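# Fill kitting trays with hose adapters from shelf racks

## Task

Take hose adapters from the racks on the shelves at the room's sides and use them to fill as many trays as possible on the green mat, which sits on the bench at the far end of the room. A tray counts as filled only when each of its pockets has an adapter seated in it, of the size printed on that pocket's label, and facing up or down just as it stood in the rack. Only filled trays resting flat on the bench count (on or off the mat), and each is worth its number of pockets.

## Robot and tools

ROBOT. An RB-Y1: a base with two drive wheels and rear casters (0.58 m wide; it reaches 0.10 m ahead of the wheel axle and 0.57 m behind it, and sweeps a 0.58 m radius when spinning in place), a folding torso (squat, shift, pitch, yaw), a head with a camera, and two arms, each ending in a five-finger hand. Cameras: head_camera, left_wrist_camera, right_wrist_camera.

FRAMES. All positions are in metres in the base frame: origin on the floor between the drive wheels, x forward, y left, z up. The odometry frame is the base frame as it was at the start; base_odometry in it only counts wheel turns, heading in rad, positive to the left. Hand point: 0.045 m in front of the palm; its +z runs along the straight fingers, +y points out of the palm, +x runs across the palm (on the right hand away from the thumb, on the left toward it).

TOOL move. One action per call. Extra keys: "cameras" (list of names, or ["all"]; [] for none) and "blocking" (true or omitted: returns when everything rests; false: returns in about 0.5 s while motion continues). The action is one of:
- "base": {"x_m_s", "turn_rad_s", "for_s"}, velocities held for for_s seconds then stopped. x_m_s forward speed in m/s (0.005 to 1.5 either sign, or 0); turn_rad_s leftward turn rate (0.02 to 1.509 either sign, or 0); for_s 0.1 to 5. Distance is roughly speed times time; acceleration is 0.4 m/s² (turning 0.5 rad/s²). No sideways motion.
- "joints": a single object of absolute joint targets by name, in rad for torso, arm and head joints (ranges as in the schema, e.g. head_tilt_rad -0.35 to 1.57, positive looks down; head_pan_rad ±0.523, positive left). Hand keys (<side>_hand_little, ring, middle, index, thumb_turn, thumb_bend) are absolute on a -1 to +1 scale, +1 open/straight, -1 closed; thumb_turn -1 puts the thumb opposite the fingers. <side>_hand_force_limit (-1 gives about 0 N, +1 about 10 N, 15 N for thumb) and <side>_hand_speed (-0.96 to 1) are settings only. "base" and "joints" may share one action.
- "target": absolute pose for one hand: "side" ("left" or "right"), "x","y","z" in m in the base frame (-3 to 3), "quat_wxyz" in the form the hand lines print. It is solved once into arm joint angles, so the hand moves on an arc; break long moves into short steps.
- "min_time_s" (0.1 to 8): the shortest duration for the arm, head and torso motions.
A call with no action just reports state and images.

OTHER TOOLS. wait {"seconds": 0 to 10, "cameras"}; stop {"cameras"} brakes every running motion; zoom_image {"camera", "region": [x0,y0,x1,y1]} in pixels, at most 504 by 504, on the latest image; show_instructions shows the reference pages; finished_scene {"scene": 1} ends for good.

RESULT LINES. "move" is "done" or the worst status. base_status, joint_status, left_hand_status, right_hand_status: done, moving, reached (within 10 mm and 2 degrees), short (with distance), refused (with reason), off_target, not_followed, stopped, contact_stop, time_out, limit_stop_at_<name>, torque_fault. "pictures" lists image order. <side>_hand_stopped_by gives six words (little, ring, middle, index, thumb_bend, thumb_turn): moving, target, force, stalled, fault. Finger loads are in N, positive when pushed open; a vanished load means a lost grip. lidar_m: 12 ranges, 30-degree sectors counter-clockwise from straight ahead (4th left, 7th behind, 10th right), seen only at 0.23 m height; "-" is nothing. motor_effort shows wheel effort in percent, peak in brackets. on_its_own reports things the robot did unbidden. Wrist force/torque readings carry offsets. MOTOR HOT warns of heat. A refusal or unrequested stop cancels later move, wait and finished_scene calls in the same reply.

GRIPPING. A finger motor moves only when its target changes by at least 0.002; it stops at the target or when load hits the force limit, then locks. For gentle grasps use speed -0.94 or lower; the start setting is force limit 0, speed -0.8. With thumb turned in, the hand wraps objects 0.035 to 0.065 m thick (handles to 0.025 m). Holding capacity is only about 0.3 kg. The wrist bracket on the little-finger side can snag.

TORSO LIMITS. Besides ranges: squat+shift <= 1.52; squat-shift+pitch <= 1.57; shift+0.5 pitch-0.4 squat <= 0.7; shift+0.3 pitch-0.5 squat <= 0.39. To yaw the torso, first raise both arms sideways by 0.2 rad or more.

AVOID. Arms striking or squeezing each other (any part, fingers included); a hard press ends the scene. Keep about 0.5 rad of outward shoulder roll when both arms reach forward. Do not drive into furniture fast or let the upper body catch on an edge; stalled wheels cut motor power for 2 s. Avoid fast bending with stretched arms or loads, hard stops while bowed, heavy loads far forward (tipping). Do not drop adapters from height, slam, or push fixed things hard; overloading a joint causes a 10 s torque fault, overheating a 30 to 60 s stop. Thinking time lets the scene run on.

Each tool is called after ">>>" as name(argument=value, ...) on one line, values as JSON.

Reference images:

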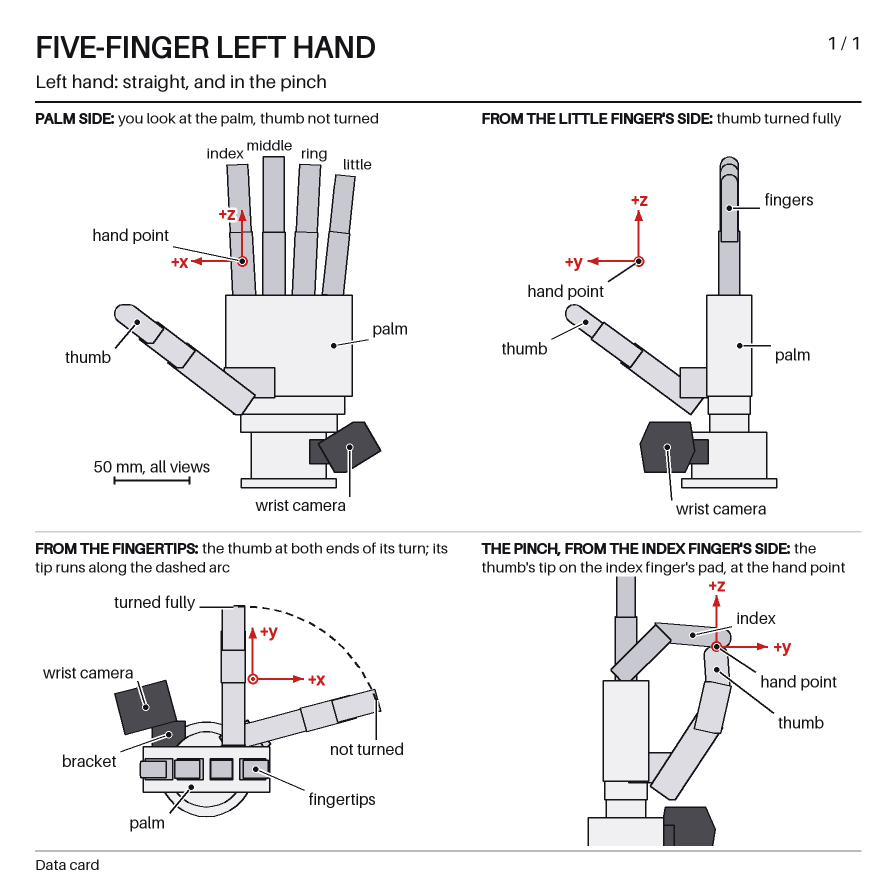

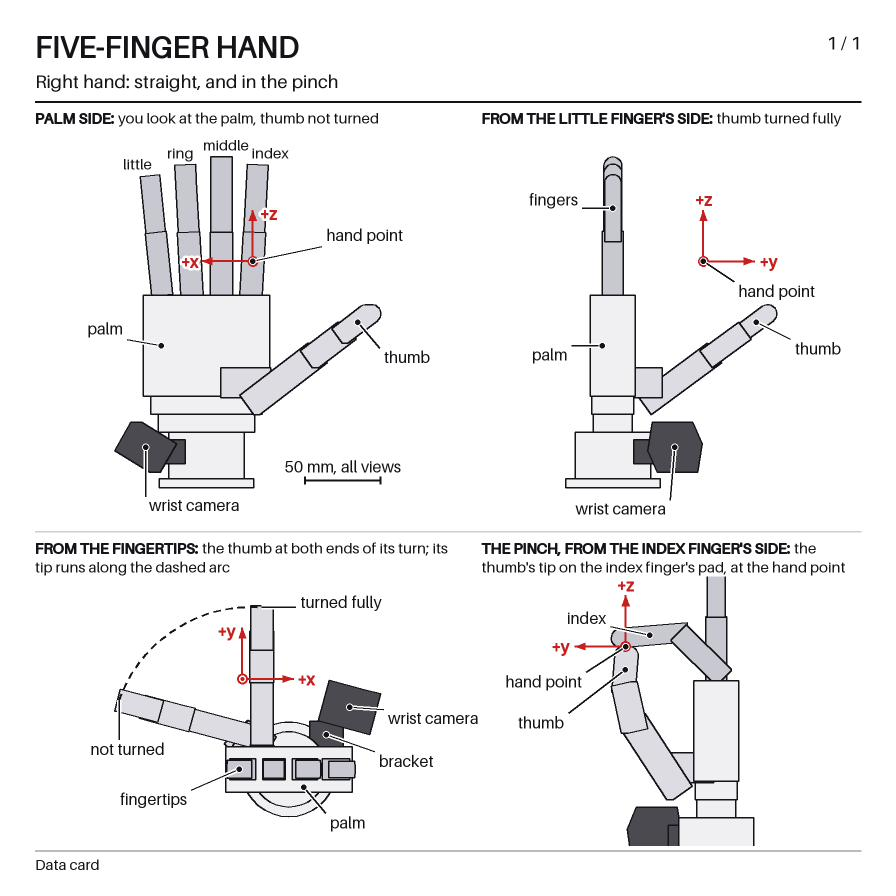

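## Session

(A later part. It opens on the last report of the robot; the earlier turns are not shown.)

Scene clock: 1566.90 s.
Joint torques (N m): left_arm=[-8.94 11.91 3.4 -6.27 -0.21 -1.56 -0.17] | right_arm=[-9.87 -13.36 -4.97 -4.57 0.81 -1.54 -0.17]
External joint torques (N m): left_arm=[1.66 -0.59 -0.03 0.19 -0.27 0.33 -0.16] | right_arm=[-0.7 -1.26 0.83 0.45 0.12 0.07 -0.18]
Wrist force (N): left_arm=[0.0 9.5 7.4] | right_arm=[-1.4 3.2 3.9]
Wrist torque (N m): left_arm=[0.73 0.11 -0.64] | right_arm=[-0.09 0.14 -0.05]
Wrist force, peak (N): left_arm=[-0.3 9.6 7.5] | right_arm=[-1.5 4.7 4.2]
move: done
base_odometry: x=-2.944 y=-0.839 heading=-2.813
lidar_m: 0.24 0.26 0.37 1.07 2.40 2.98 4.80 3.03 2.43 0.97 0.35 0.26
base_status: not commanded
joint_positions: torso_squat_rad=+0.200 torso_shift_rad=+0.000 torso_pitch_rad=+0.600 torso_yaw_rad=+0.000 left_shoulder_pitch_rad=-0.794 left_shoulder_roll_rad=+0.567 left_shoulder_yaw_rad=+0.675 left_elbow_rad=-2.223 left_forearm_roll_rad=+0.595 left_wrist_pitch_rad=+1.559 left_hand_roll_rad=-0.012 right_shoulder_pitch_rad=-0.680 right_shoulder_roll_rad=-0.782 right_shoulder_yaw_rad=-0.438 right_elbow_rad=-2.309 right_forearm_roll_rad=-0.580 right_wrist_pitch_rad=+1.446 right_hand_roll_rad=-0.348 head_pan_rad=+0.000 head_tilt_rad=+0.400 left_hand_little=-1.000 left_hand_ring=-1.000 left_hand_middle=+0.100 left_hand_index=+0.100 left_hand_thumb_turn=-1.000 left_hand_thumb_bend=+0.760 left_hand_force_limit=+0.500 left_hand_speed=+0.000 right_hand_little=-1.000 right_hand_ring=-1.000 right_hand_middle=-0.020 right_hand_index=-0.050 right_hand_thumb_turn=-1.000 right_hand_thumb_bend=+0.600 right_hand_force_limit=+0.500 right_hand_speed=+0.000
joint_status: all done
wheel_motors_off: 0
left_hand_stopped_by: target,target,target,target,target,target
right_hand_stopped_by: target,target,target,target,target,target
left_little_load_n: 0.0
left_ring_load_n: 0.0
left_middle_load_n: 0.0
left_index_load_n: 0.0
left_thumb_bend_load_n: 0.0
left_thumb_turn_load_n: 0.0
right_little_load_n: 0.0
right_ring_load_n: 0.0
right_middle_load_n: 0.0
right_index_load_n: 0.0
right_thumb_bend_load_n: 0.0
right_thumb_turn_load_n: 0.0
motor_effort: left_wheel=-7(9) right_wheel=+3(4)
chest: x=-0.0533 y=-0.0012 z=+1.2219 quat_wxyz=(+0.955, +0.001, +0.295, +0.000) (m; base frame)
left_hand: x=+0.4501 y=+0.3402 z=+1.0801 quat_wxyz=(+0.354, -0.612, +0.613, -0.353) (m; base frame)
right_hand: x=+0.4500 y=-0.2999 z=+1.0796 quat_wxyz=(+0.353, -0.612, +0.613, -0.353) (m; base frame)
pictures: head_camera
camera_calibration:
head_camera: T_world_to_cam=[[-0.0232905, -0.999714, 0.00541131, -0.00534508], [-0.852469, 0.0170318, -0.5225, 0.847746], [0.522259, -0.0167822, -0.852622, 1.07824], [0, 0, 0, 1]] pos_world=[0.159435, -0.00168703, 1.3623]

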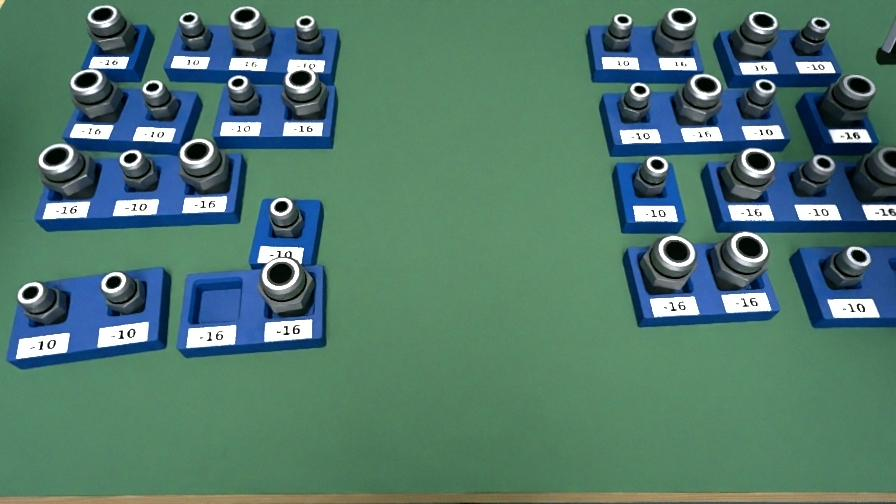

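>>> move(base={"x_m_s":-0.2,"for_s":0.833}, joints={"left_shoulder_pitch_rad":-0.066,"left_shoulder_roll_rad":0.351,"left_shoulder_yaw_rad":0.025,"left_elbow_rad":-2.511,"left_forearm_roll_rad":0.102,"left_wrist_pitch_rad":1.218,"left_hand_roll_rad":0.302,"right_shoulder_pitch_rad":-0.073,"right_shoulder_roll_rad":-0.509,"right_shoulder_yaw_rad":0.052,"right_elbow_rad":-2.513,"right_forearm_roll_rad":-0.069,"right_wrist_pitch_rad":1.21,"right_hand_roll_rad":-0.483,"torso_squat_rad":0.4,"torso_pitch_rad":0.3,"head_tilt_rad":0.7}, min_time_s=1.5)

>>> move(base={"turn_rad_s":0.434,"for_s":1.0})

>>> move(base={"x_m_s":-0.8942,"for_s":3.3})

>>> move(base={"turn_rad_s":-0.876,"for_s":2.267})

>>> move(base={"x_m_s":0.35,"for_s":1.433}, cameras=["head_camera"])

Scene clock: 1569.53 s.
Joint torques (N m): left_arm=[-3.92 3.77 2.78 -9.39 -0.39 -1.56 0.21] | right_arm=[-5.6 -6.11 -3.95 -7.47 0.75 -1.4 -0.48]
External joint torques (N m): left_arm=[2.15 -0.56 -0.56 -0.41 0.07 0.24 0.21] | right_arm=[-0.13 -0.42 0.28 0.37 -0.12 0.12 -0.48]
Wrist force (N): left_arm=[0.1 9.3 7.3] | right_arm=[-0.9 3.4 3.7]
Wrist torque (N m): left_arm=[0.71 0.10 -0.45] | right_arm=[-0.11 0.02 -0.17]
Wrist force, peak (N): left_arm=[0.3 9.4 7.7] | right_arm=[-1.3 4.4 4.5]
move: done
base_odometry: x=-2.786 y=-0.785 heading=-2.813
lidar_m: 0.41 0.43 0.62 2.28 2.39 2.85 4.64 2.89 2.43 1.55 0.59 0.44
base_status: done (sent for 0.83 of 0.83 s)
joint_positions: torso_squat_rad=+0.400 torso_shift_rad=+0.000 torso_pitch_rad=+0.300 torso_yaw_rad=+0.000 left_shoulder_pitch_rad=-0.066 left_shoulder_roll_rad=+0.351 left_shoulder_yaw_rad=+0.025 left_elbow_rad=-2.511 left_forearm_roll_rad=+0.102 left_wrist_pitch_rad=+1.218 left_hand_roll_rad=+0.302 right_shoulder_pitch_rad=-0.073 right_shoulder_roll_rad=-0.509 right_shoulder_yaw_rad=+0.052 right_elbow_rad=-2.513 right_forearm_roll_rad=-0.069 right_wrist_pitch_rad=+1.210 right_hand_roll_rad=-0.483 head_pan_rad=+0.000 head_tilt_rad=+0.700 left_hand_little=-1.000 left_hand_ring=-1.000 left_hand_middle=+0.100 left_hand_index=+0.100 left_hand_thumb_turn=-1.000 left_hand_thumb_bend=+0.760 left_hand_force_limit=+0.500 left_hand_speed=+0.000 right_hand_little=-1.000 right_hand_ring=-1.000 right_hand_middle=-0.020 right_hand_index=-0.050 right_hand_thumb_turn=-1.000 right_hand_thumb_bend=+0.600 right_hand_force_limit=+0.500 right_hand_speed=+0.000
joint_status: all done
wheel_motors_off: 0
left_hand_stopped_by: target,target,target,target,target,target
right_hand_stopped_by: target,target,target,target,target,target
left_little_load_n: 0.0
left_ring_load_n: 0.0
left_middle_load_n: 0.0
left_index_load_n: 0.0
left_thumb_bend_load_n: 0.0
left_thumb_turn_load_n: 0.0
right_little_load_n: 0.0
right_ring_load_n: 0.5
right_middle_load_n: 0.0
right_index_load_n: 0.0
right_thumb_bend_load_n: 0.0
right_thumb_turn_load_n: 0.0
motor_effort: left_wheel=+0(30) right_wheel=-5(18)
chest: x=-0.1366 y=-0.0012 z=+1.2208 quat_wxyz=(+0.989, +0.001, +0.149, +0.000) (m; base frame)
left_hand: x=+0.2802 y=+0.2198 z=+0.9808 quat_wxyz=(+0.356, -0.613, +0.611, -0.353) (m; base frame)
right_hand: x=+0.2800 y=-0.2192 z=+0.9801 quat_wxyz=(+0.353, -0.611, +0.612, -0.355) (m; base frame)
pictures: none

Scene clock: 1571.70 s.
Joint torques (N m): left_arm=[-4.88 4.23 2.94 -9.59 -0.59 -1.37 0.22] | right_arm=[-5.71 -6.63 -3.99 -7.35 0.84 -1.48 -0.36]
External joint torques (N m): left_arm=[1.18 -0.1 -0.39 -0.62 -0.13 0.43 0.23] | right_arm=[-0.23 -0.94 0.24 0.49 -0.03 0.04 -0.37]
Wrist force (N): left_arm=[0.0 9.1 7.1] | right_arm=[-1.2 3.1 3.6]
Wrist torque (N m): left_arm=[0.70 0.09 -0.45] | right_arm=[-0.12 0.08 -0.23]
Wrist force, peak (N): left_arm=[0.1 9.5 7.3] | right_arm=[-1.0 4.0 4.3]
move: done
base_odometry: x=-2.786 y=-0.785 heading=-2.379
lidar_m: 0.43 0.56 1.31 2.33 2.86 4.65 3.28 2.48 2.35 0.66 0.44 0.41
base_status: done (sent for 1 of 1 s)
joint_positions: torso_squat_rad=+0.400 torso_shift_rad=+0.000 torso_pitch_rad=+0.300 torso_yaw_rad=+0.000 left_shoulder_pitch_rad=-0.066 left_shoulder_roll_rad=+0.351 left_shoulder_yaw_rad=+0.025 left_elbow_rad=-2.511 left_forearm_roll_rad=+0.102 left_wrist_pitch_rad=+1.218 left_hand_roll_rad=+0.302 right_shoulder_pitch_rad=-0.073 right_shoulder_roll_rad=-0.509 right_shoulder_yaw_rad=+0.052 right_elbow_rad=-2.513 right_forearm_roll_rad=-0.069 right_wrist_pitch_rad=+1.210 right_hand_roll_rad=-0.483 head_pan_rad=+0.000 head_tilt_rad=+0.700 left_hand_little=-1.000 left_hand_ring=-1.000 left_hand_middle=+0.100 left_hand_index=+0.100 left_hand_thumb_turn=-1.000 left_hand_thumb_bend=+0.760 left_hand_force_limit=+0.500 left_hand_speed=+0.000 right_hand_little=-1.000 right_hand_ring=-1.000 right_hand_middle=-0.020 right_hand_index=-0.050 right_hand_thumb_turn=-1.000 right_hand_thumb_bend=+0.600 right_hand_force_limit=+0.500 right_hand_speed=+0.000
joint_status: not commanded
wheel_motors_off: 0
left_hand_stopped_by: target,target,target,target,target,target
right_hand_stopped_by: target,target,target,target,target,target
left_little_load_n: 0.0
left_ring_load_n: 0.0
left_middle_load_n: 0.0
left_index_load_n: 0.0
left_thumb_bend_load_n: 0.0
left_thumb_turn_load_n: 0.0
right_little_load_n: 0.5
right_ring_load_n: 0.0
right_middle_load_n: 0.0
right_index_load_n: 0.0
right_thumb_bend_load_n: 0.0
right_thumb_turn_load_n: 0.0
motor_effort: left_wheel=-1(36) right_wheel=+0(22)
chest: x=-0.1366 y=-0.0011 z=+1.2208 quat_wxyz=(+0.989, +0.001, +0.149, +0.000) (m; base frame)
left_hand: x=+0.2802 y=+0.2198 z=+0.9808 quat_wxyz=(+0.356, -0.613, +0.611, -0.353) (m; base frame)
right_hand: x=+0.2800 y=-0.2192 z=+0.9801 quat_wxyz=(+0.353, -0.611, +0.612, -0.355) (m; base frame)
pictures: none

Scene clock: 1577.57 s.
Joint torques (N m): left_arm=[-4.72 4.18 3.2 -9.42 -0.54 -1.65 0.09] | right_arm=[-6.62 -6.42 -3.81 -7.19 0.77 -1.48 -0.33]
External joint torques (N m): left_arm=[1.34 -0.14 -0.13 -0.44 -0.08 0.15 0.09] | right_arm=[-1.14 -0.73 0.43 0.65 -0.11 0.04 -0.34]
Wrist force (N): left_arm=[-0.1 9.3 7.1] | right_arm=[-0.8 3.4 3.9]
Wrist torque (N m): left_arm=[0.72 0.12 -0.47] | right_arm=[-0.09 0.06 -0.21]
Wrist force, peak (N): left_arm=[0.1 9.3 7.5] | right_arm=[-0.9 3.7 4.6]
move: done
base_odometry: x=-0.653 y=+1.255 heading=-2.378
lidar_m: 3.13 3.81 3.19 3.04 2.11 1.98 1.29 0.77 0.84 0.77 1.39 3.06
base_status: done (sent for 3.3 of 3.3 s)
joint_positions: torso_squat_rad=+0.400 torso_shift_rad=+0.000 torso_pitch_rad=+0.300 torso_yaw_rad=+0.000 left_shoulder_pitch_rad=-0.066 left_shoulder_roll_rad=+0.351 left_shoulder_yaw_rad=+0.025 left_elbow_rad=-2.511 left_forearm_roll_rad=+0.102 left_wrist_pitch_rad=+1.218 left_hand_roll_rad=+0.302 right_shoulder_pitch_rad=-0.073 right_shoulder_roll_rad=-0.509 right_shoulder_yaw_rad=+0.052 right_elbow_rad=-2.513 right_forearm_roll_rad=-0.069 right_wrist_pitch_rad=+1.210 right_hand_roll_rad=-0.483 head_pan_rad=+0.000 head_tilt_rad=+0.700 left_hand_little=-1.000 left_hand_ring=-1.000 left_hand_middle=+0.100 left_hand_index=+0.100 left_hand_thumb_turn=-1.000 left_hand_thumb_bend=+0.760 left_hand_force_limit=+0.500 left_hand_speed=+0.000 right_hand_little=-1.000 right_hand_ring=-1.000 right_hand_middle=-0.020 right_hand_index=-0.050 right_hand_thumb_turn=-1.000 right_hand_thumb_bend=+0.600 right_hand_force_limit=+0.500 right_hand_speed=+0.000
joint_status: not commanded
wheel_motors_off: 0
left_hand_stopped_by: target,target,target,target,target,target
right_hand_stopped_by: target,target,target,target,target,target
left_little_load_n: 0.0
left_ring_load_n: 0.0
left_middle_load_n: 0.0
left_index_load_n: 0.0
left_thumb_bend_load_n: 0.0
left_thumb_turn_load_n: 0.0
right_little_load_n: 0.0
right_ring_load_n: 0.0
right_middle_load_n: 0.0
right_index_load_n: 0.0
right_thumb_bend_load_n: 0.0
right_thumb_turn_load_n: 0.0
motor_effort: left_wheel=+8(41) right_wheel=-4(25)
chest: x=-0.1366 y=-0.0011 z=+1.2209 quat_wxyz=(+0.989, +0.001, +0.149, +0.000) (m; base frame)
left_hand: x=+0.2802 y=+0.2198 z=+0.9808 quat_wxyz=(+0.356, -0.613, +0.611, -0.353) (m; base frame)
right_hand: x=+0.2800 y=-0.2192 z=+0.9801 quat_wxyz=(+0.353, -0.611, +0.612, -0.355) (m; base frame)
pictures: none

Scene clock: 1581.90 s.
Joint torques (N m): left_arm=[-5.12 4.22 2.28 -9.17 -0.72 -1.5 0.18] | right_arm=[-6.17 -5.89 -3.87 -7.43 0.82 -1.43 -0.33]
External joint torques (N m): left_arm=[0.95 -0.11 -1.06 -0.2 -0.26 0.3 0.18] | right_arm=[-0.69 -0.2 0.37 0.41 -0.05 0.09 -0.34]
Wrist force (N): left_arm=[0.0 9.3 6.8] | right_arm=[-0.5 3.1 3.4]
Wrist torque (N m): left_arm=[0.73 0.08 -0.47] | right_arm=[-0.10 -0.01 -0.20]
Wrist force, peak (N): left_arm=[-0.1 9.4 7.5] | right_arm=[-0.2 4.2 4.2]
move: done
base_odometry: x=-0.653 y=+1.255 heading=+1.920
lidar_m: 0.84 0.78 1.57 3.07 3.23 3.66 3.19 2.72 2.04 1.99 1.13 0.75
base_status: done (sent for 2.27 of 2.27 s)
joint_positions: torso_squat_rad=+0.400 torso_shift_rad=+0.000 torso_pitch_rad=+0.300 torso_yaw_rad=+0.000 left_shoulder_pitch_rad=-0.066 left_shoulder_roll_rad=+0.351 left_shoulder_yaw_rad=+0.025 left_elbow_rad=-2.511 left_forearm_roll_rad=+0.102 left_wrist_pitch_rad=+1.218 left_hand_roll_rad=+0.302 right_shoulder_pitch_rad=-0.073 right_shoulder_roll_rad=-0.509 right_shoulder_yaw_rad=+0.052 right_elbow_rad=-2.513 right_forearm_roll_rad=-0.069 right_wrist_pitch_rad=+1.210 right_hand_roll_rad=-0.483 head_pan_rad=+0.000 head_tilt_rad=+0.700 left_hand_little=-1.000 left_hand_ring=-1.000 left_hand_middle=+0.100 left_hand_index=+0.100 left_hand_thumb_turn=-1.000 left_hand_thumb_bend=+0.760 left_hand_force_limit=+0.500 left_hand_speed=+0.000 right_hand_little=-1.000 right_hand_ring=-1.000 right_hand_middle=-0.020 right_hand_index=-0.050 right_hand_thumb_turn=-1.000 right_hand_thumb_bend=+0.600 right_hand_force_limit=+0.500 right_hand_speed=+0.000
joint_status: not commanded
wheel_motors_off: 0
left_hand_stopped_by: target,target,target,target,target,target
right_hand_stopped_by: target,target,target,target,target,target
left_little_load_n: 0.0
left_ring_load_n: 0.0
left_middle_load_n: 0.0
left_index_load_n: 0.0
left_thumb_bend_load_n: 0.0
left_thumb_turn_load_n: 0.0
right_little_load_n: 0.0
right_ring_load_n: 0.0
right_middle_load_n: 0.0
right_index_load_n: 0.0
right_thumb_bend_load_n: 0.0
right_thumb_turn_load_n: 0.0
motor_effort: left_wheel=+7(38) right_wheel=+2(19)
chest: x=-0.1366 y=-0.0012 z=+1.2209 quat_wxyz=(+0.989, +0.001, +0.149, +0.000) (m; base frame)
left_hand: x=+0.2802 y=+0.2198 z=+0.9808 quat_wxyz=(+0.356, -0.613, +0.611, -0.353) (m; base frame)
right_hand: x=+0.2800 y=-0.2192 z=+0.9801 quat_wxyz=(+0.353, -0.611, +0.612, -0.355) (m; base frame)
pictures: none

Scene clock: 1584.67 s.
Joint torques (N m): left_arm=[-4.63 4.15 2.53 -9.24 -0.58 -1.63 0.02] | right_arm=[-5.58 -6.55 -3.93 -7.2 0.79 -1.49 -0.39]
External joint torques (N m): left_arm=[1.43 -0.18 -0.81 -0.27 -0.12 0.17 0.03] | right_arm=[-0.1 -0.86 0.31 0.64 -0.09 0.03 -0.39]
Wrist force (N): left_arm=[0.1 9.2 7.1] | right_arm=[-0.5 3.4 4.1]
Wrist torque (N m): left_arm=[0.73 0.08 -0.48] | right_arm=[-0.09 -0.09 -0.14]
Wrist force, peak (N): left_arm=[-0.1 9.6 7.3] | right_arm=[-0.1 3.3 4.5]
move: done
base_odometry: x=-0.825 y=+1.726 heading=+1.919
lidar_m: 0.33 0.36 0.44 2.63 3.19 4.19 3.69 2.74 2.07 0.47 0.46 0.34
base_status: done (sent for 1.43 of 1.43 s)
joint_positions: torso_squat_rad=+0.400 torso_shift_rad=+0.000 torso_pitch_rad=+0.300 torso_yaw_rad=+0.000 left_shoulder_pitch_rad=-0.066 left_shoulder_roll_rad=+0.351 left_shoulder_yaw_rad=+0.025 left_elbow_rad=-2.511 left_forearm_roll_rad=+0.102 left_wrist_pitch_rad=+1.218 left_hand_roll_rad=+0.302 right_shoulder_pitch_rad=-0.073 right_shoulder_roll_rad=-0.509 right_shoulder_yaw_rad=+0.052 right_elbow_rad=-2.513 right_forearm_roll_rad=-0.069 right_wrist_pitch_rad=+1.210 right_hand_roll_rad=-0.483 head_pan_rad=+0.000 head_tilt_rad=+0.700 left_hand_little=-1.000 left_hand_ring=-1.000 left_hand_middle=+0.100 left_hand_index=+0.100 left_hand_thumb_turn=-1.000 left_hand_thumb_bend=+0.760 left_hand_force_limit=+0.500 left_hand_speed=+0.000 right_hand_little=-1.000 right_hand_ring=-1.000 right_hand_middle=-0.020 right_hand_index=-0.050 right_hand_thumb_turn=-1.000 right_hand_thumb_bend=+0.600 right_hand_force_limit=+0.500 right_hand_speed=+0.000
joint_status: not commanded
wheel_motors_off: 0
left_hand_stopped_by: target,target,target,target,target,target
right_hand_stopped_by: target,target,target,target,target,target
left_little_load_n: 0.0
left_ring_load_n: 0.0
left_middle_load_n: 0.0
left_index_load_n: 0.0
left_thumb_bend_load_n: 0.0
left_thumb_turn_load_n: 0.0
right_little_load_n: 0.0
right_ring_load_n: 0.0
right_middle_load_n: 0.0
right_index_load_n: 0.0
right_thumb_bend_load_n: 0.0
right_thumb_turn_load_n: 0.0
motor_effort: left_wheel=-5(40) right_wheel=+2(24)
chest: x=-0.1365 y=-0.0012 z=+1.2208 quat_wxyz=(+0.989, +0.001, +0.149, +0.000) (m; base frame)
left_hand: x=+0.2802 y=+0.2198 z=+0.9807 quat_wxyz=(+0.356, -0.613, +0.611, -0.353) (m; base frame)
right_hand: x=+0.2801 y=-0.2192 z=+0.9801 quat_wxyz=(+0.353, -0.611, +0.612, -0.355) (m; base frame)
pictures: head_camera
camera_calibration:
head_camera: T_world_to_cam=[[-0.0229632, -0.999722, 0.0052615, -0.00843643], [-0.852521, 0.0168325, -0.522421, 0.749329], [0.522188, -0.016482, -0.852671, 1.17465], [0, 0, 0, 1]] pos_world=[0.0252359, -0.00168659, 1.3931]

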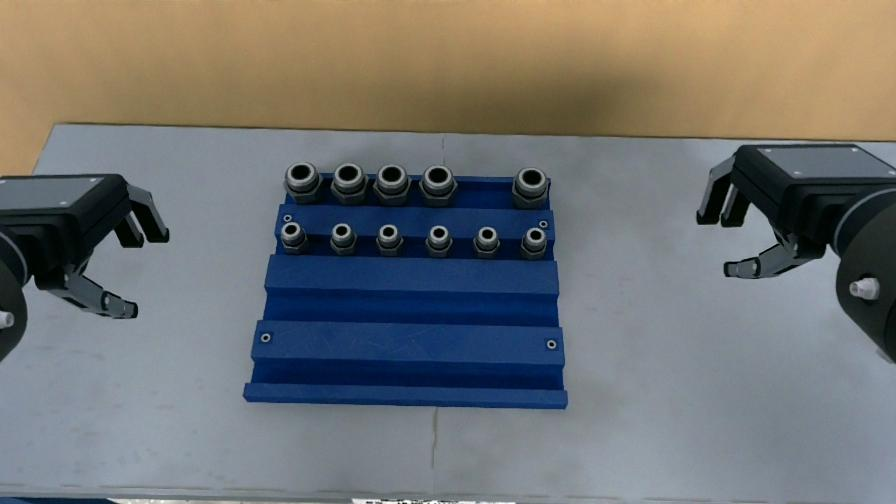

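>>> zoom_image(camera="head_camera", region=[270, 150, 420, 260])

>>> zoom_image(camera="head_camera", region=[420, 150, 570, 260])

Scaled by 3.360 from the camera's 896x504 image, which has a finer 1280x720 frame.

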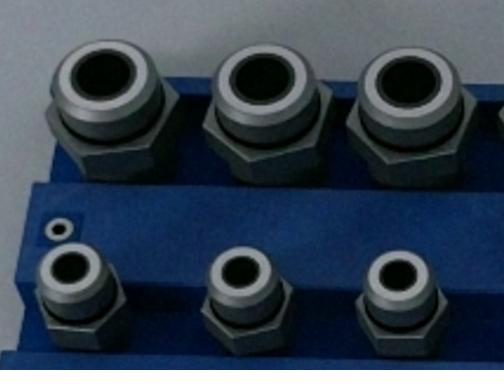

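Scaled by 3.360 from the camera's 896x504 image, which has a finer 1280x720 frame.

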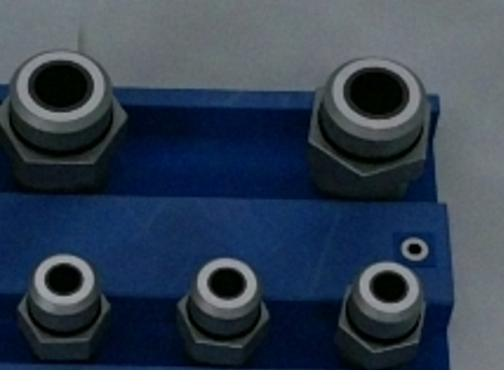

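>>> move(target={"side":"left","x":0.4607,"y":0.0298,"z":0.97,"quat_wxyz":[0.3536,-0.6124,0.6124,-0.3536]}, min_time_s=1.5)

>>> move(target={"side":"left","x":0.4607,"y":0.0298,"z":0.885,"quat_wxyz":[0.3536,-0.6124,0.6124,-0.3536]}, min_time_s=1.0, cameras=["left_wrist_camera","head_camera"])

Scene clock: 1587.37 s.
Joint torques (N m): left_arm=[-15.78 0.76 1.16 -9.37 -0.83 -1.22 0.15] | right_arm=[-5.71 -6.63 -4 -7.29 0.76 -1.45 -0.35]
External joint torques (N m): left_arm=[2.98 1.25 -0.2 0.7 -0.06 0.41 0.16] | right_arm=[-0.23 -0.95 0.24 0.56 -0.11 0.06 -0.36]
Wrist force (N): left_arm=[0.1 9.1 7.1] | right_arm=[-1.1 3.1 3.1]
Wrist torque (N m): left_arm=[0.69 0.07 -0.46] | right_arm=[-0.13 0.03 -0.21]
Wrist force, peak (N): left_arm=[-0.4 9.6 7.9] | right_arm=[-1.2 3.6 4.8]
move: done
base_odometry: x=-0.825 y=+1.726 heading=+1.919
lidar_m: 0.33 0.35 0.45 2.62 3.20 4.17 3.69 2.75 2.08 0.47 0.46 0.34
base_status: not commanded
joint_positions: torso_squat_rad=+0.400 torso_shift_rad=+0.000 torso_pitch_rad=+0.300 torso_yaw_rad=+0.000 left_shoulder_pitch_rad=-0.849 left_shoulder_roll_rad=+0.019 left_shoulder_yaw_rad=-0.213 left_elbow_rad=-1.574 left_forearm_roll_rad=-0.348 left_wrist_pitch_rad=+1.126 left_hand_roll_rad=+0.528 right_shoulder_pitch_rad=-0.073 right_shoulder_roll_rad=-0.509 right_shoulder_yaw_rad=+0.052 right_elbow_rad=-2.513 right_forearm_roll_rad=-0.069 right_wrist_pitch_rad=+1.210 right_hand_roll_rad=-0.483 head_pan_rad=+0.000 head_tilt_rad=+0.700 left_hand_little=-1.000 left_hand_ring=-1.000 left_hand_middle=+0.100 left_hand_index=+0.100 left_hand_thumb_turn=-1.000 left_hand_thumb_bend=+0.760 left_hand_force_limit=+0.500 left_hand_speed=+0.000 right_hand_little=-1.000 right_hand_ring=-1.000 right_hand_middle=-0.020 right_hand_index=-0.050 right_hand_thumb_turn=-1.000 right_hand_thumb_bend=+0.600 right_hand_force_limit=+0.500 right_hand_speed=+0.000
joint_status: all done
wheel_motors_off: 0
left_hand_stopped_by: target,target,target,target,target,target
right_hand_stopped_by: target,target,target,target,target,target
left_little_load_n: 0.5
left_ring_load_n: 0.0
left_middle_load_n: 0.0
left_index_load_n: 0.0
left_thumb_bend_load_n: 0.0
left_thumb_turn_load_n: 0.0
right_little_load_n: 0.0
right_ring_load_n: 0.5
right_middle_load_n: 0.0
right_index_load_n: 0.0
right_thumb_bend_load_n: 0.0
right_thumb_turn_load_n: 0.0
motor_effort: left_wheel=-4(7) right_wheel=+2(4)
chest: x=-0.1365 y=-0.0012 z=+1.2208 quat_wxyz=(+0.989, +0.001, +0.149, +0.000) (m; base frame)
left_hand: x=+0.4607 y=+0.0297 z=+0.9704 quat_wxyz=(+0.354, -0.612, +0.612, -0.354) (m; base frame)
left_hand_status: reached (checked arc, planned for 1.5 s): 0 mm and 0.0 deg off.
right_hand: x=+0.2801 y=-0.2192 z=+0.9801 quat_wxyz=(+0.353, -0.611, +0.612, -0.355) (m; base frame)
pictures: none

Scene clock: 1588.70 s.
Joint torques (N m): left_arm=[-14.43 -1.74 -0.34 -10.26 -0.94 -1.36 0.29] | right_arm=[-5.73 -6.27 -3.88 -7.37 0.79 -1.48 -0.35]
External joint torques (N m): left_arm=[3.71 -0.62 -1.54 0.3 -0.15 0.11 0.29] | right_arm=[-0.26 -0.58 0.35 0.48 -0.09 0.04 -0.36]
Wrist force (N): left_arm=[0.1 9.2 7.1] | right_arm=[-1.0 3.3 4.0]
Wrist torque (N m): left_arm=[0.70 0.09 -0.47] | right_arm=[-0.11 0.04 -0.15]
Wrist force, peak (N): left_arm=[0.2 9.8 7.4] | right_arm=[-0.4 3.9 4.3]
move: done
base_odometry: x=-0.825 y=+1.726 heading=+1.919
lidar_m: 0.33 0.35 0.44 2.62 3.20 4.19 3.69 2.73 2.07 0.46 0.46 0.34
base_status: not commanded
joint_positions: torso_squat_rad=+0.400 torso_shift_rad=+0.000 torso_pitch_rad=+0.300 torso_yaw_rad=+0.000 left_shoulder_pitch_rad=-0.772 left_shoulder_roll_rad=+0.015 left_shoulder_yaw_rad=-0.255 left_elbow_rad=-1.352 left_forearm_roll_rad=-0.452 left_wrist_pitch_rad=+0.863 left_hand_roll_rad=+0.683 right_shoulder_pitch_rad=-0.073 right_shoulder_roll_rad=-0.509 right_shoulder_yaw_rad=+0.052 right_elbow_rad=-2.513 right_forearm_roll_rad=-0.069 right_wrist_pitch_rad=+1.210 right_hand_roll_rad=-0.483 head_pan_rad=+0.000 head_tilt_rad=+0.700 left_hand_little=-1.000 left_hand_ring=-1.000 left_hand_middle=+0.100 left_hand_index=+0.100 left_hand_thumb_turn=-1.000 left_hand_thumb_bend=+0.760 left_hand_force_limit=+0.500 left_hand_speed=+0.000 right_hand_little=-1.000 right_hand_ring=-1.000 right_hand_middle=-0.020 right_hand_index=-0.050 right_hand_thumb_turn=-1.000 right_hand_thumb_bend=+0.600 right_hand_force_limit=+0.500 right_hand_speed=+0.000
joint_status: all done
wheel_motors_off: 0
left_hand_stopped_by: target,target,target,target,target,target
right_hand_stopped_by: target,target,target,target,target,target
left_little_load_n: 0.0
left_ring_load_n: 0.0
left_middle_load_n: 0.0
left_index_load_n: 0.0
left_thumb_bend_load_n: 0.0
left_thumb_turn_load_n: 0.0
right_little_load_n: 0.0
right_ring_load_n: 0.0
right_middle_load_n: 0.0
right_index_load_n: 0.0
right_thumb_bend_load_n: 0.0
right_thumb_turn_load_n: 0.0
motor_effort: left_wheel=-5(8) right_wheel=+3(4)
chest: x=-0.1365 y=-0.0012 z=+1.2208 quat_wxyz=(+0.989, +0.001, +0.149, +0.000) (m; base frame)
left_hand: x=+0.4603 y=+0.0300 z=+0.8857 quat_wxyz=(+0.353, -0.612, +0.613, -0.354) (m; base frame)
left_hand_status: reached (checked arc, planned for 1.0 s): 1 mm and 0.1 deg off.
right_hand: x=+0.2801 y=-0.2192 z=+0.9801 quat_wxyz=(+0.353, -0.611, +0.612, -0.355) (m; base frame)
pictures: head_camera, left_wrist_camera
camera_calibration:
head_camera: T_world_to_cam=[[-0.0229632, -0.999722, 0.0052615, -0.00843643], [-0.852521, 0.0168325, -0.522421, 0.749329], [0.522188, -0.016482, -0.852671, 1.17465], [0, 0, 0, 1]] pos_world=[0.0252359, -0.00168659, 1.3931]
left_wrist_camera: T_world_to_cam=[[0.490551, -0.221017, 0.842918, -0.962774], [-0.534089, -0.84058, 0.0904178, 0.19073], [0.688556, -0.494548, -0.53039, 0.277554], [0, 0, 0, 1]] pos_world=[0.383045, 0.0847979, 0.941507]

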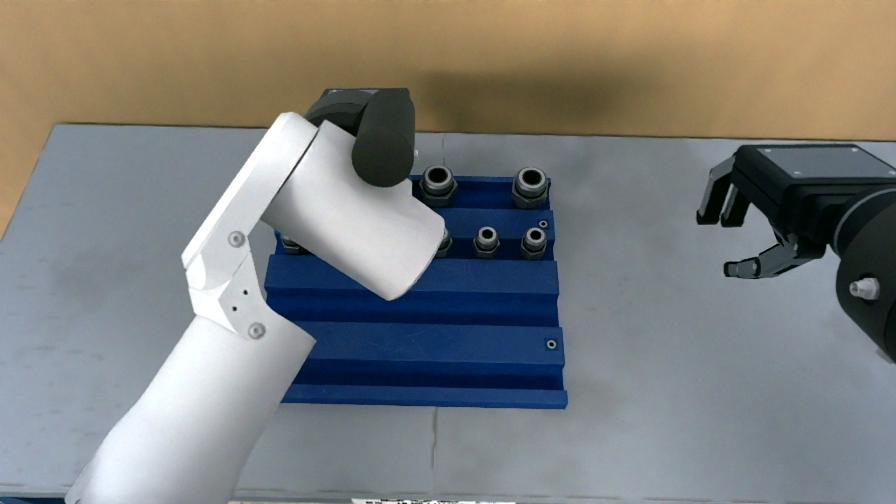

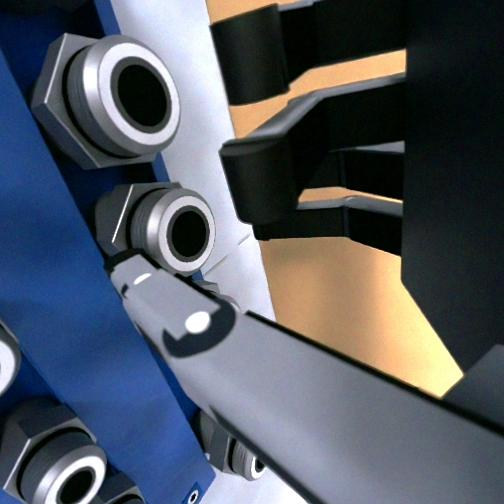

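>>> move(target={"side":"left","x":0.4618,"y":0.0289,"z":0.874,"quat_wxyz":[0.3536,-0.6124,0.6124,-0.3536]}, min_time_s=0.6, cameras=["left_wrist_camera"])

Scene clock: 1589.90 s.
Joint torques (N m): left_arm=[-16.79 -1.98 -0.6 -9.68 -0.99 -1.27 0.33] | right_arm=[-5.34 -6.16 -3.61 -7.32 0.83 -1.45 -0.34]
External joint torques (N m): left_arm=[1.42 -0.84 -1.73 0.89 -0.2 0.16 0.33] | right_arm=[0.14 -0.47 0.63 0.53 -0.04 0.06 -0.34]
Wrist force (N): left_arm=[0.3 9.4 7.0] | right_arm=[-0.7 3.5 3.1]
Wrist torque (N m): left_arm=[0.74 0.04 -0.44] | right_arm=[-0.05 0.00 -0.19]
Wrist force, peak (N): left_arm=[0.5 9.5 7.3] | right_arm=[-0.8 3.7 3.9]
move: done
base_odometry: x=-0.825 y=+1.726 heading=+1.919
lidar_m: 0.33 0.36 0.44 2.63 3.21 4.19 3.67 2.74 2.08 0.45 0.47 0.35
base_status: not commanded
joint_positions: torso_squat_rad=+0.400 torso_shift_rad=+0.000 torso_pitch_rad=+0.300 torso_yaw_rad=+0.000 left_shoulder_pitch_rad=-0.777 left_shoulder_roll_rad=+0.009 left_shoulder_yaw_rad=-0.255 left_elbow_rad=-1.299 left_forearm_roll_rad=-0.478 left_wrist_pitch_rad=+0.823 left_hand_roll_rad=+0.716 right_shoulder_pitch_rad=-0.073 right_shoulder_roll_rad=-0.509 right_shoulder_yaw_rad=+0.052 right_elbow_rad=-2.513 right_forearm_roll_rad=-0.069 right_wrist_pitch_rad=+1.210 right_hand_roll_rad=-0.483 head_pan_rad=+0.000 head_tilt_rad=+0.700 left_hand_little=-1.000 left_hand_ring=-1.000 left_hand_middle=+0.100 left_hand_index=+0.100 left_hand_thumb_turn=-1.000 left_hand_thumb_bend=+0.760 left_hand_force_limit=+0.500 left_hand_speed=+0.000 right_hand_little=-1.000 right_hand_ring=-1.000 right_hand_middle=-0.020 right_hand_index=-0.050 right_hand_thumb_turn=-1.000 right_hand_thumb_bend=+0.600 right_hand_force_limit=+0.500 right_hand_speed=+0.000
joint_status: all done
wheel_motors_off: 0
left_hand_stopped_by: target,target,target,target,target,target
right_hand_stopped_by: target,target,target,target,target,target
left_little_load_n: 0.0
left_ring_load_n: 0.0
left_middle_load_n: 0.0
left_index_load_n: 0.0
left_thumb_bend_load_n: 0.0
left_thumb_turn_load_n: 0.0
right_little_load_n: 0.0
right_ring_load_n: 0.0
right_middle_load_n: 0.0
right_index_load_n: 0.0
right_thumb_bend_load_n: 0.0
right_thumb_turn_load_n: 0.0
motor_effort: left_wheel=-4(7) right_wheel=+2(4)
chest: x=-0.1365 y=-0.0012 z=+1.2208 quat_wxyz=(+0.989, +0.001, +0.149, +0.000) (m; base frame)
left_hand: x=+0.4619 y=+0.0291 z=+0.8741 quat_wxyz=(+0.354, -0.612, +0.612, -0.354) (m; base frame)
left_hand_status: reached (checked arc, planned for 0.6 s): 0 mm and 0.0 deg off.
right_hand: x=+0.2801 y=-0.2192 z=+0.9801 quat_wxyz=(+0.353, -0.611, +0.612, -0.355) (m; base frame)
pictures: left_wrist_camera
camera_calibration:
left_wrist_camera: T_world_to_cam=[[0.49079, -0.220622, 0.842882, -0.954095], [-0.532956, -0.841331, 0.0901113, 0.191707], [0.689263, -0.493445, -0.530499, 0.269542], [0, 0, 0, 1]] pos_world=[0.384647, 0.0837987, 0.929906]

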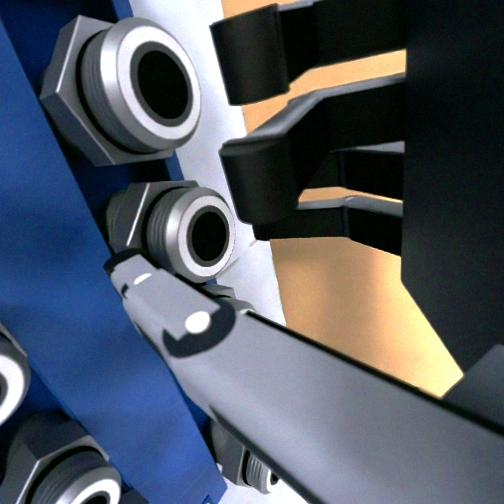

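>>> move(target={"side":"left","x":0.4618,"y":0.0289,"z":0.871,"quat_wxyz":[0.3536,-0.6124,0.6124,-0.3536]}, min_time_s=0.3)

>>> move(joints={"left_hand_speed":-0.5,"left_hand_thumb_bend":0.70}, cameras=["left_wrist_camera"])

Scene clock: 1590.83 s.
Joint torques (N m): left_arm=[-15.39 -1.7 0.05 -9.59 -1.02 -1.57 0.31] | right_arm=[-5.42 -6.19 -3.91 -7.24 0.82 -1.46 -0.49]
External joint torques (N m): left_arm=[2.81 -0.54 -1.07 0.98 -0.23 -0.15 0.32] | right_arm=[0.05 -0.5 0.33 0.6 -0.05 0.05 -0.5]
Wrist force (N): left_arm=[0.2 9.0 7.1] | right_arm=[-0.7 3.3 3.6]
Wrist torque (N m): left_arm=[0.67 0.07 -0.45] | right_arm=[-0.10 -0.02 -0.15]
Wrist force, peak (N): left_arm=[0.2 9.3 7.5] | right_arm=[-0.9 3.8 3.9]
move: done
base_odometry: x=-0.825 y=+1.726 heading=+1.919
lidar_m: 0.33 0.35 0.45 2.63 3.20 4.18 3.68 2.74 2.07 0.45 0.45 0.34
base_status: not commanded
joint_positions: torso_squat_rad=+0.400 torso_shift_rad=+0.000 torso_pitch_rad=+0.300 torso_yaw_rad=+0.000 left_shoulder_pitch_rad=-0.776 left_shoulder_roll_rad=+0.008 left_shoulder_yaw_rad=-0.255 left_elbow_rad=-1.288 left_forearm_roll_rad=-0.484 left_wrist_pitch_rad=+0.813 left_hand_roll_rad=+0.723 right_shoulder_pitch_rad=-0.073 right_shoulder_roll_rad=-0.509 right_shoulder_yaw_rad=+0.052 right_elbow_rad=-2.513 right_forearm_roll_rad=-0.069 right_wrist_pitch_rad=+1.210 right_hand_roll_rad=-0.483 head_pan_rad=+0.000 head_tilt_rad=+0.700 left_hand_little=-1.000 left_hand_ring=-1.000 left_hand_middle=+0.100 left_hand_index=+0.100 left_hand_thumb_turn=-1.000 left_hand_thumb_bend=+0.760 left_hand_force_limit=+0.500 left_hand_speed=+0.000 right_hand_little=-1.000 right_hand_ring=-1.000 right_hand_middle=-0.020 right_hand_index=-0.050 right_hand_thumb_turn=-1.000 right_hand_thumb_bend=+0.600 right_hand_force_limit=+0.500 right_hand_speed=+0.000
joint_status: all done
wheel_motors_off: 0
left_hand_stopped_by: target,target,target,target,target,target
right_hand_stopped_by: target,target,target,target,target,target
left_little_load_n: 0.0
left_ring_load_n: 0.0
left_middle_load_n: 0.0
left_index_load_n: 0.0
left_thumb_bend_load_n: 0.0
left_thumb_turn_load_n: 0.0
right_little_load_n: 0.0
right_ring_load_n: 0.5
right_middle_load_n: 0.5
right_index_load_n: 0.0
right_thumb_bend_load_n: 0.0
right_thumb_turn_load_n: 0.0
motor_effort: left_wheel=-6(7) right_wheel=+3(4)
chest: x=-0.1365 y=-0.0012 z=+1.2208 quat_wxyz=(+0.989, +0.001, +0.149, +0.000) (m; base frame)
left_hand: x=+0.4619 y=+0.0290 z=+0.8714 quat_wxyz=(+0.354, -0.612, +0.612, -0.354) (m; base frame)
left_hand_status: reached (checked arc, planned for 0.3 s): 0 mm and 0.0 deg off.
right_hand: x=+0.2801 y=-0.2192 z=+0.9801 quat_wxyz=(+0.353, -0.611, +0.612, -0.355) (m; base frame)
pictures: none

Scene clock: 1591.40 s.
Joint torques (N m): left_arm=[-15.53 -1.83 0.13 -9.72 -0.89 -1.32 0.17] | right_arm=[-5.72 -6.37 -3.46 -7.43 0.81 -1.41 -0.45]
External joint torques (N m): left_arm=[2.68 -0.67 -0.99 0.84 -0.1 0.11 0.18] | right_arm=[-0.24 -0.68 0.77 0.42 -0.07 0.11 -0.46]
Wrist force (N): left_arm=[0.1 9.2 6.8] | right_arm=[-0.1 3.6 2.4]
Wrist torque (N m): left_arm=[0.66 0.04 -0.44] | right_arm=[0.02 -0.09 -0.08]
Wrist force, peak (N): left_arm=[0.1 9.1 7.5] | right_arm=[-0.8 3.6 4.4]
move: done
base_odometry: x=-0.825 y=+1.726 heading=+1.919
lidar_m: 0.32 0.35 0.45 2.63 3.21 4.17 3.69 2.74 2.07 0.46 0.46 0.33
base_status: not commanded
joint_positions: torso_squat_rad=+0.400 torso_shift_rad=+0.000 torso_pitch_rad=+0.300 torso_yaw_rad=+0.000 left_shoulder_pitch_rad=-0.776 left_shoulder_roll_rad=+0.008 left_shoulder_yaw_rad=-0.255 left_elbow_rad=-1.288 left_forearm_roll_rad=-0.484 left_wrist_pitch_rad=+0.813 left_hand_roll_rad=+0.723 right_shoulder_pitch_rad=-0.073 right_shoulder_roll_rad=-0.509 right_shoulder_yaw_rad=+0.052 right_elbow_rad=-2.513 right_forearm_roll_rad=-0.069 right_wrist_pitch_rad=+1.210 right_hand_roll_rad=-0.483 head_pan_rad=+0.000 head_tilt_rad=+0.700 left_hand_little=-1.000 left_hand_ring=-1.000 left_hand_middle=+0.100 left_hand_index=+0.100 left_hand_thumb_turn=-1.000 left_hand_thumb_bend=+0.700 left_hand_force_limit=+0.500 left_hand_speed=-0.500 right_hand_little=-1.000 right_hand_ring=-1.000 right_hand_middle=-0.020 right_hand_index=-0.050 right_hand_thumb_turn=-1.000 right_hand_thumb_bend=+0.600 right_hand_force_limit=+0.500 right_hand_speed=+0.000
joint_status: all done
wheel_motors_off: 0
left_hand_stopped_by: target,target,target,target,target,target
right_hand_stopped_by: target,target,target,target,target,target
left_little_load_n: 0.0
left_ring_load_n: 0.0
left_middle_load_n: 0.0
left_index_load_n: 0.0
left_thumb_bend_load_n: 0.5
left_thumb_turn_load_n: -0.5
right_little_load_n: 0.0
right_ring_load_n: 0.0
right_middle_load_n: 0.0
right_index_load_n: 0.0
right_thumb_bend_load_n: 0.0
right_thumb_turn_load_n: 0.0
motor_effort: left_wheel=-7(7) right_wheel=+3(4)
chest: x=-0.1365 y=-0.0012 z=+1.2208 quat_wxyz=(+0.989, +0.001, +0.149, +0.000) (m; base frame)
left_hand: x=+0.4619 y=+0.0290 z=+0.8714 quat_wxyz=(+0.354, -0.612, +0.612, -0.354) (m; base frame)
right_hand: x=+0.2801 y=-0.2192 z=+0.9801 quat_wxyz=(+0.353, -0.611, +0.612, -0.355) (m; base frame)
pictures: left_wrist_camera
camera_calibration:
left_wrist_camera: T_world_to_cam=[[0.490562, -0.220644, 0.84301, -0.951764], [-0.53316, -0.841205, 0.0900839, 0.192053], [0.689267, -0.493651, -0.530302, 0.267888], [0, 0, 0, 1]] pos_world=[0.384648, 0.0837983, 0.927106]

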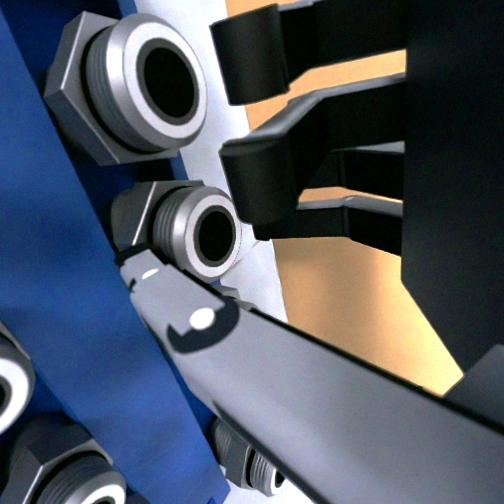

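>>> move(joints={"left_hand_speed":-0.9,"left_hand_force_limit":0.6,"left_hand_index":-0.6,"left_hand_middle":-0.6})

>>> move(target={"side":"left","x":0.4618,"y":0.0289,"z":0.905,"quat_wxyz":[0.3536,-0.6124,0.6124,-0.3536]}, min_time_s=0.8, cameras=["left_wrist_camera"])

Scene clock: 1594.37 s.
Joint torques (N m): left_arm=[-15.01 -1.18 0.32 -9.58 -0.75 -0.92 0.29] | right_arm=[-5.48 -6.21 -3.98 -7.02 0.81 -1.42 -0.44]
External joint torques (N m): left_arm=[3.19 -0.02 -0.8 0.98 0.04 0.5 0.3] | right_arm=[-0.01 -0.52 0.25 0.82 -0.06 0.1 -0.45]
Wrist force (N): left_arm=[0.2 5.3 4.7] | right_arm=[-0.5 3.0 4.1]
Wrist torque (N m): left_arm=[0.58 0.01 -0.36] | right_arm=[-0.16 -0.02 -0.18]
Wrist force, peak (N): left_arm=[0.1 9.5 6.8] | right_arm=[-0.9 4.3 4.0]
move: off_target
base_odometry: x=-0.825 y=+1.726 heading=+1.919
lidar_m: 0.33 0.35 0.45 2.62 3.20 4.19 3.68 2.75 2.08 0.46 0.46 0.34
base_status: not commanded
joint_positions: torso_squat_rad=+0.400 torso_shift_rad=+0.000 torso_pitch_rad=+0.300 torso_yaw_rad=+0.000 left_shoulder_pitch_rad=-0.776 left_shoulder_roll_rad=+0.008 left_shoulder_yaw_rad=-0.255 left_elbow_rad=-1.288 left_forearm_roll_rad=-0.484 left_wrist_pitch_rad=+0.813 left_hand_roll_rad=+0.723 right_shoulder_pitch_rad=-0.073 right_shoulder_roll_rad=-0.509 right_shoulder_yaw_rad=+0.052 right_elbow_rad=-2.513 right_forearm_roll_rad=-0.069 right_wrist_pitch_rad=+1.210 right_hand_roll_rad=-0.483 head_pan_rad=+0.000 head_tilt_rad=+0.700 left_hand_little=-1.000 left_hand_ring=-1.000 left_hand_middle=-0.120 left_hand_index=-0.196 left_hand_thumb_turn=-1.000 left_hand_thumb_bend=+0.703 left_hand_force_limit=+0.600 left_hand_speed=-0.900 right_hand_little=-1.000 right_hand_ring=-1.000 right_hand_middle=-0.020 right_hand_index=-0.050 right_hand_thumb_turn=-1.000 right_hand_thumb_bend=+0.600 right_hand_force_limit=+0.500 right_hand_speed=+0.000
joint_status: left_hand_middle off_target (ended at -0.120, target -0.600); left_hand_index off_target (ended at -0.196, target -0.600); the others done
wheel_motors_off: 0
left_hand_stopped_by: target,target,force,force,target,target
right_hand_stopped_by: target,target,target,target,target,target
left_little_load_n: 0.0
left_ring_load_n: 0.0
left_middle_load_n: 4.5
left_index_load_n: 9.0
left_thumb_bend_load_n: 9.5
left_thumb_turn_load_n: -1.5
right_little_load_n: 0.0
right_ring_load_n: 0.0
right_middle_load_n: 0.0
right_index_load_n: 0.0
right_thumb_bend_load_n: 0.0
right_thumb_turn_load_n: 0.0
motor_effort: left_wheel=-6(9) right_wheel=+3(3)
chest: x=-0.1365 y=-0.0012 z=+1.2208 quat_wxyz=(+0.989, +0.001, +0.149, +0.000) (m; base frame)
left_hand: x=+0.4620 y=+0.0290 z=+0.8714 quat_wxyz=(+0.354, -0.612, +0.612, -0.354) (m; base frame)
right_hand: x=+0.2801 y=-0.2192 z=+0.9801 quat_wxyz=(+0.353, -0.611, +0.612, -0.355) (m; base frame)
pictures: none

Scene clock: 1595.50 s.
Joint torques (N m): left_arm=[-17.37 0.48 3.07 -11.96 -0.85 -1.45 -0.24] | right_arm=[-5.49 -6.6 -3.52 -7.12 0.71 -1.45 -0.35]
External joint torques (N m): left_arm=[0.96 1.51 1.86 -1.44 -0.06 0.06 -0.23] | right_arm=[-0.02 -0.91 0.72 0.73 -0.16 0.07 -0.35]
Wrist force (N): left_arm=[-0.1 10.9 8.4] | right_arm=[-0.9 3.4 3.7]
Wrist torque (N m): left_arm=[0.71 0.16 -0.67] | right_arm=[-0.09 0.05 -0.22]
Wrist force, peak (N): left_arm=[0.3 10.7 11.0] | right_arm=[-1.3 3.3 4.3]
move: done
base_odometry: x=-0.825 y=+1.726 heading=+1.919
lidar_m: 0.33 0.35 0.45 2.64 3.20 4.17 3.68 2.75 2.07 0.45 0.46 0.35
base_status: not commanded
joint_positions: torso_squat_rad=+0.400 torso_shift_rad=+0.000 torso_pitch_rad=+0.300 torso_yaw_rad=+0.000 left_shoulder_pitch_rad=-0.789 left_shoulder_roll_rad=+0.013 left_shoulder_yaw_rad=-0.245 left_elbow_rad=-1.401 left_forearm_roll_rad=-0.426 left_wrist_pitch_rad=+0.921 left_hand_roll_rad=+0.643 right_shoulder_pitch_rad=-0.073 right_shoulder_roll_rad=-0.509 right_shoulder_yaw_rad=+0.052 right_elbow_rad=-2.513 right_forearm_roll_rad=-0.069 right_wrist_pitch_rad=+1.210 right_hand_roll_rad=-0.483 head_pan_rad=+0.000 head_tilt_rad=+0.700 left_hand_little=-1.000 left_hand_ring=-1.000 left_hand_middle=-0.120 left_hand_index=-0.196 left_hand_thumb_turn=-1.000 left_hand_thumb_bend=+0.703 left_hand_force_limit=+0.600 left_hand_speed=-0.900 right_hand_little=-1.000 right_hand_ring=-1.000 right_hand_middle=-0.020 right_hand_index=-0.050 right_hand_thumb_turn=-1.000 right_hand_thumb_bend=+0.600 right_hand_force_limit=+0.500 right_hand_speed=+0.000
joint_status: all done
wheel_motors_off: 0
left_hand_stopped_by: target,target,force,force,target,target
right_hand_stopped_by: target,target,target,target,target,target
left_little_load_n: 0.0
left_ring_load_n: 0.0
left_middle_load_n: 4.5
left_index_load_n: 7.0
left_thumb_bend_load_n: 9.5
left_thumb_turn_load_n: 0.0
right_little_load_n: 0.0
right_ring_load_n: 0.0
right_middle_load_n: 0.0
right_index_load_n: 0.0
right_thumb_bend_load_n: 0.0
right_thumb_turn_load_n: 0.0
motor_effort: left_wheel=-7(8) right_wheel=+3(4)
chest: x=-0.1365 y=-0.0012 z=+1.2208 quat_wxyz=(+0.989, +0.001, +0.149, +0.000) (m; base frame)
left_hand: x=+0.4618 y=+0.0286 z=+0.9045 quat_wxyz=(+0.353, -0.612, +0.613, -0.353) (m; base frame)
left_hand_status: reached (checked arc, planned for 0.8 s): 1 mm and 0.0 deg off.
right_hand: x=+0.2801 y=-0.2192 z=+0.9801 quat_wxyz=(+0.353, -0.611, +0.612, -0.355) (m; base frame)
pictures: left_wrist_camera
camera_calibration:
left_wrist_camera: T_world_to_cam=[[0.491138, -0.221097, 0.842555, -0.979691], [-0.533411, -0.841029, 0.0902368, 0.188567], [0.688662, -0.493747, -0.530997, 0.286213], [0, 0, 0, 1]] pos_world=[0.384643, 0.0833, 0.960406]

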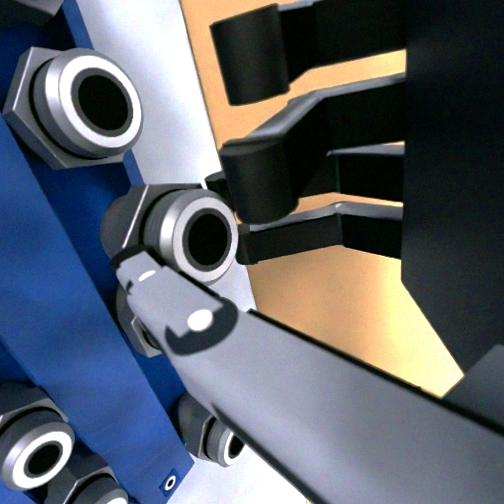

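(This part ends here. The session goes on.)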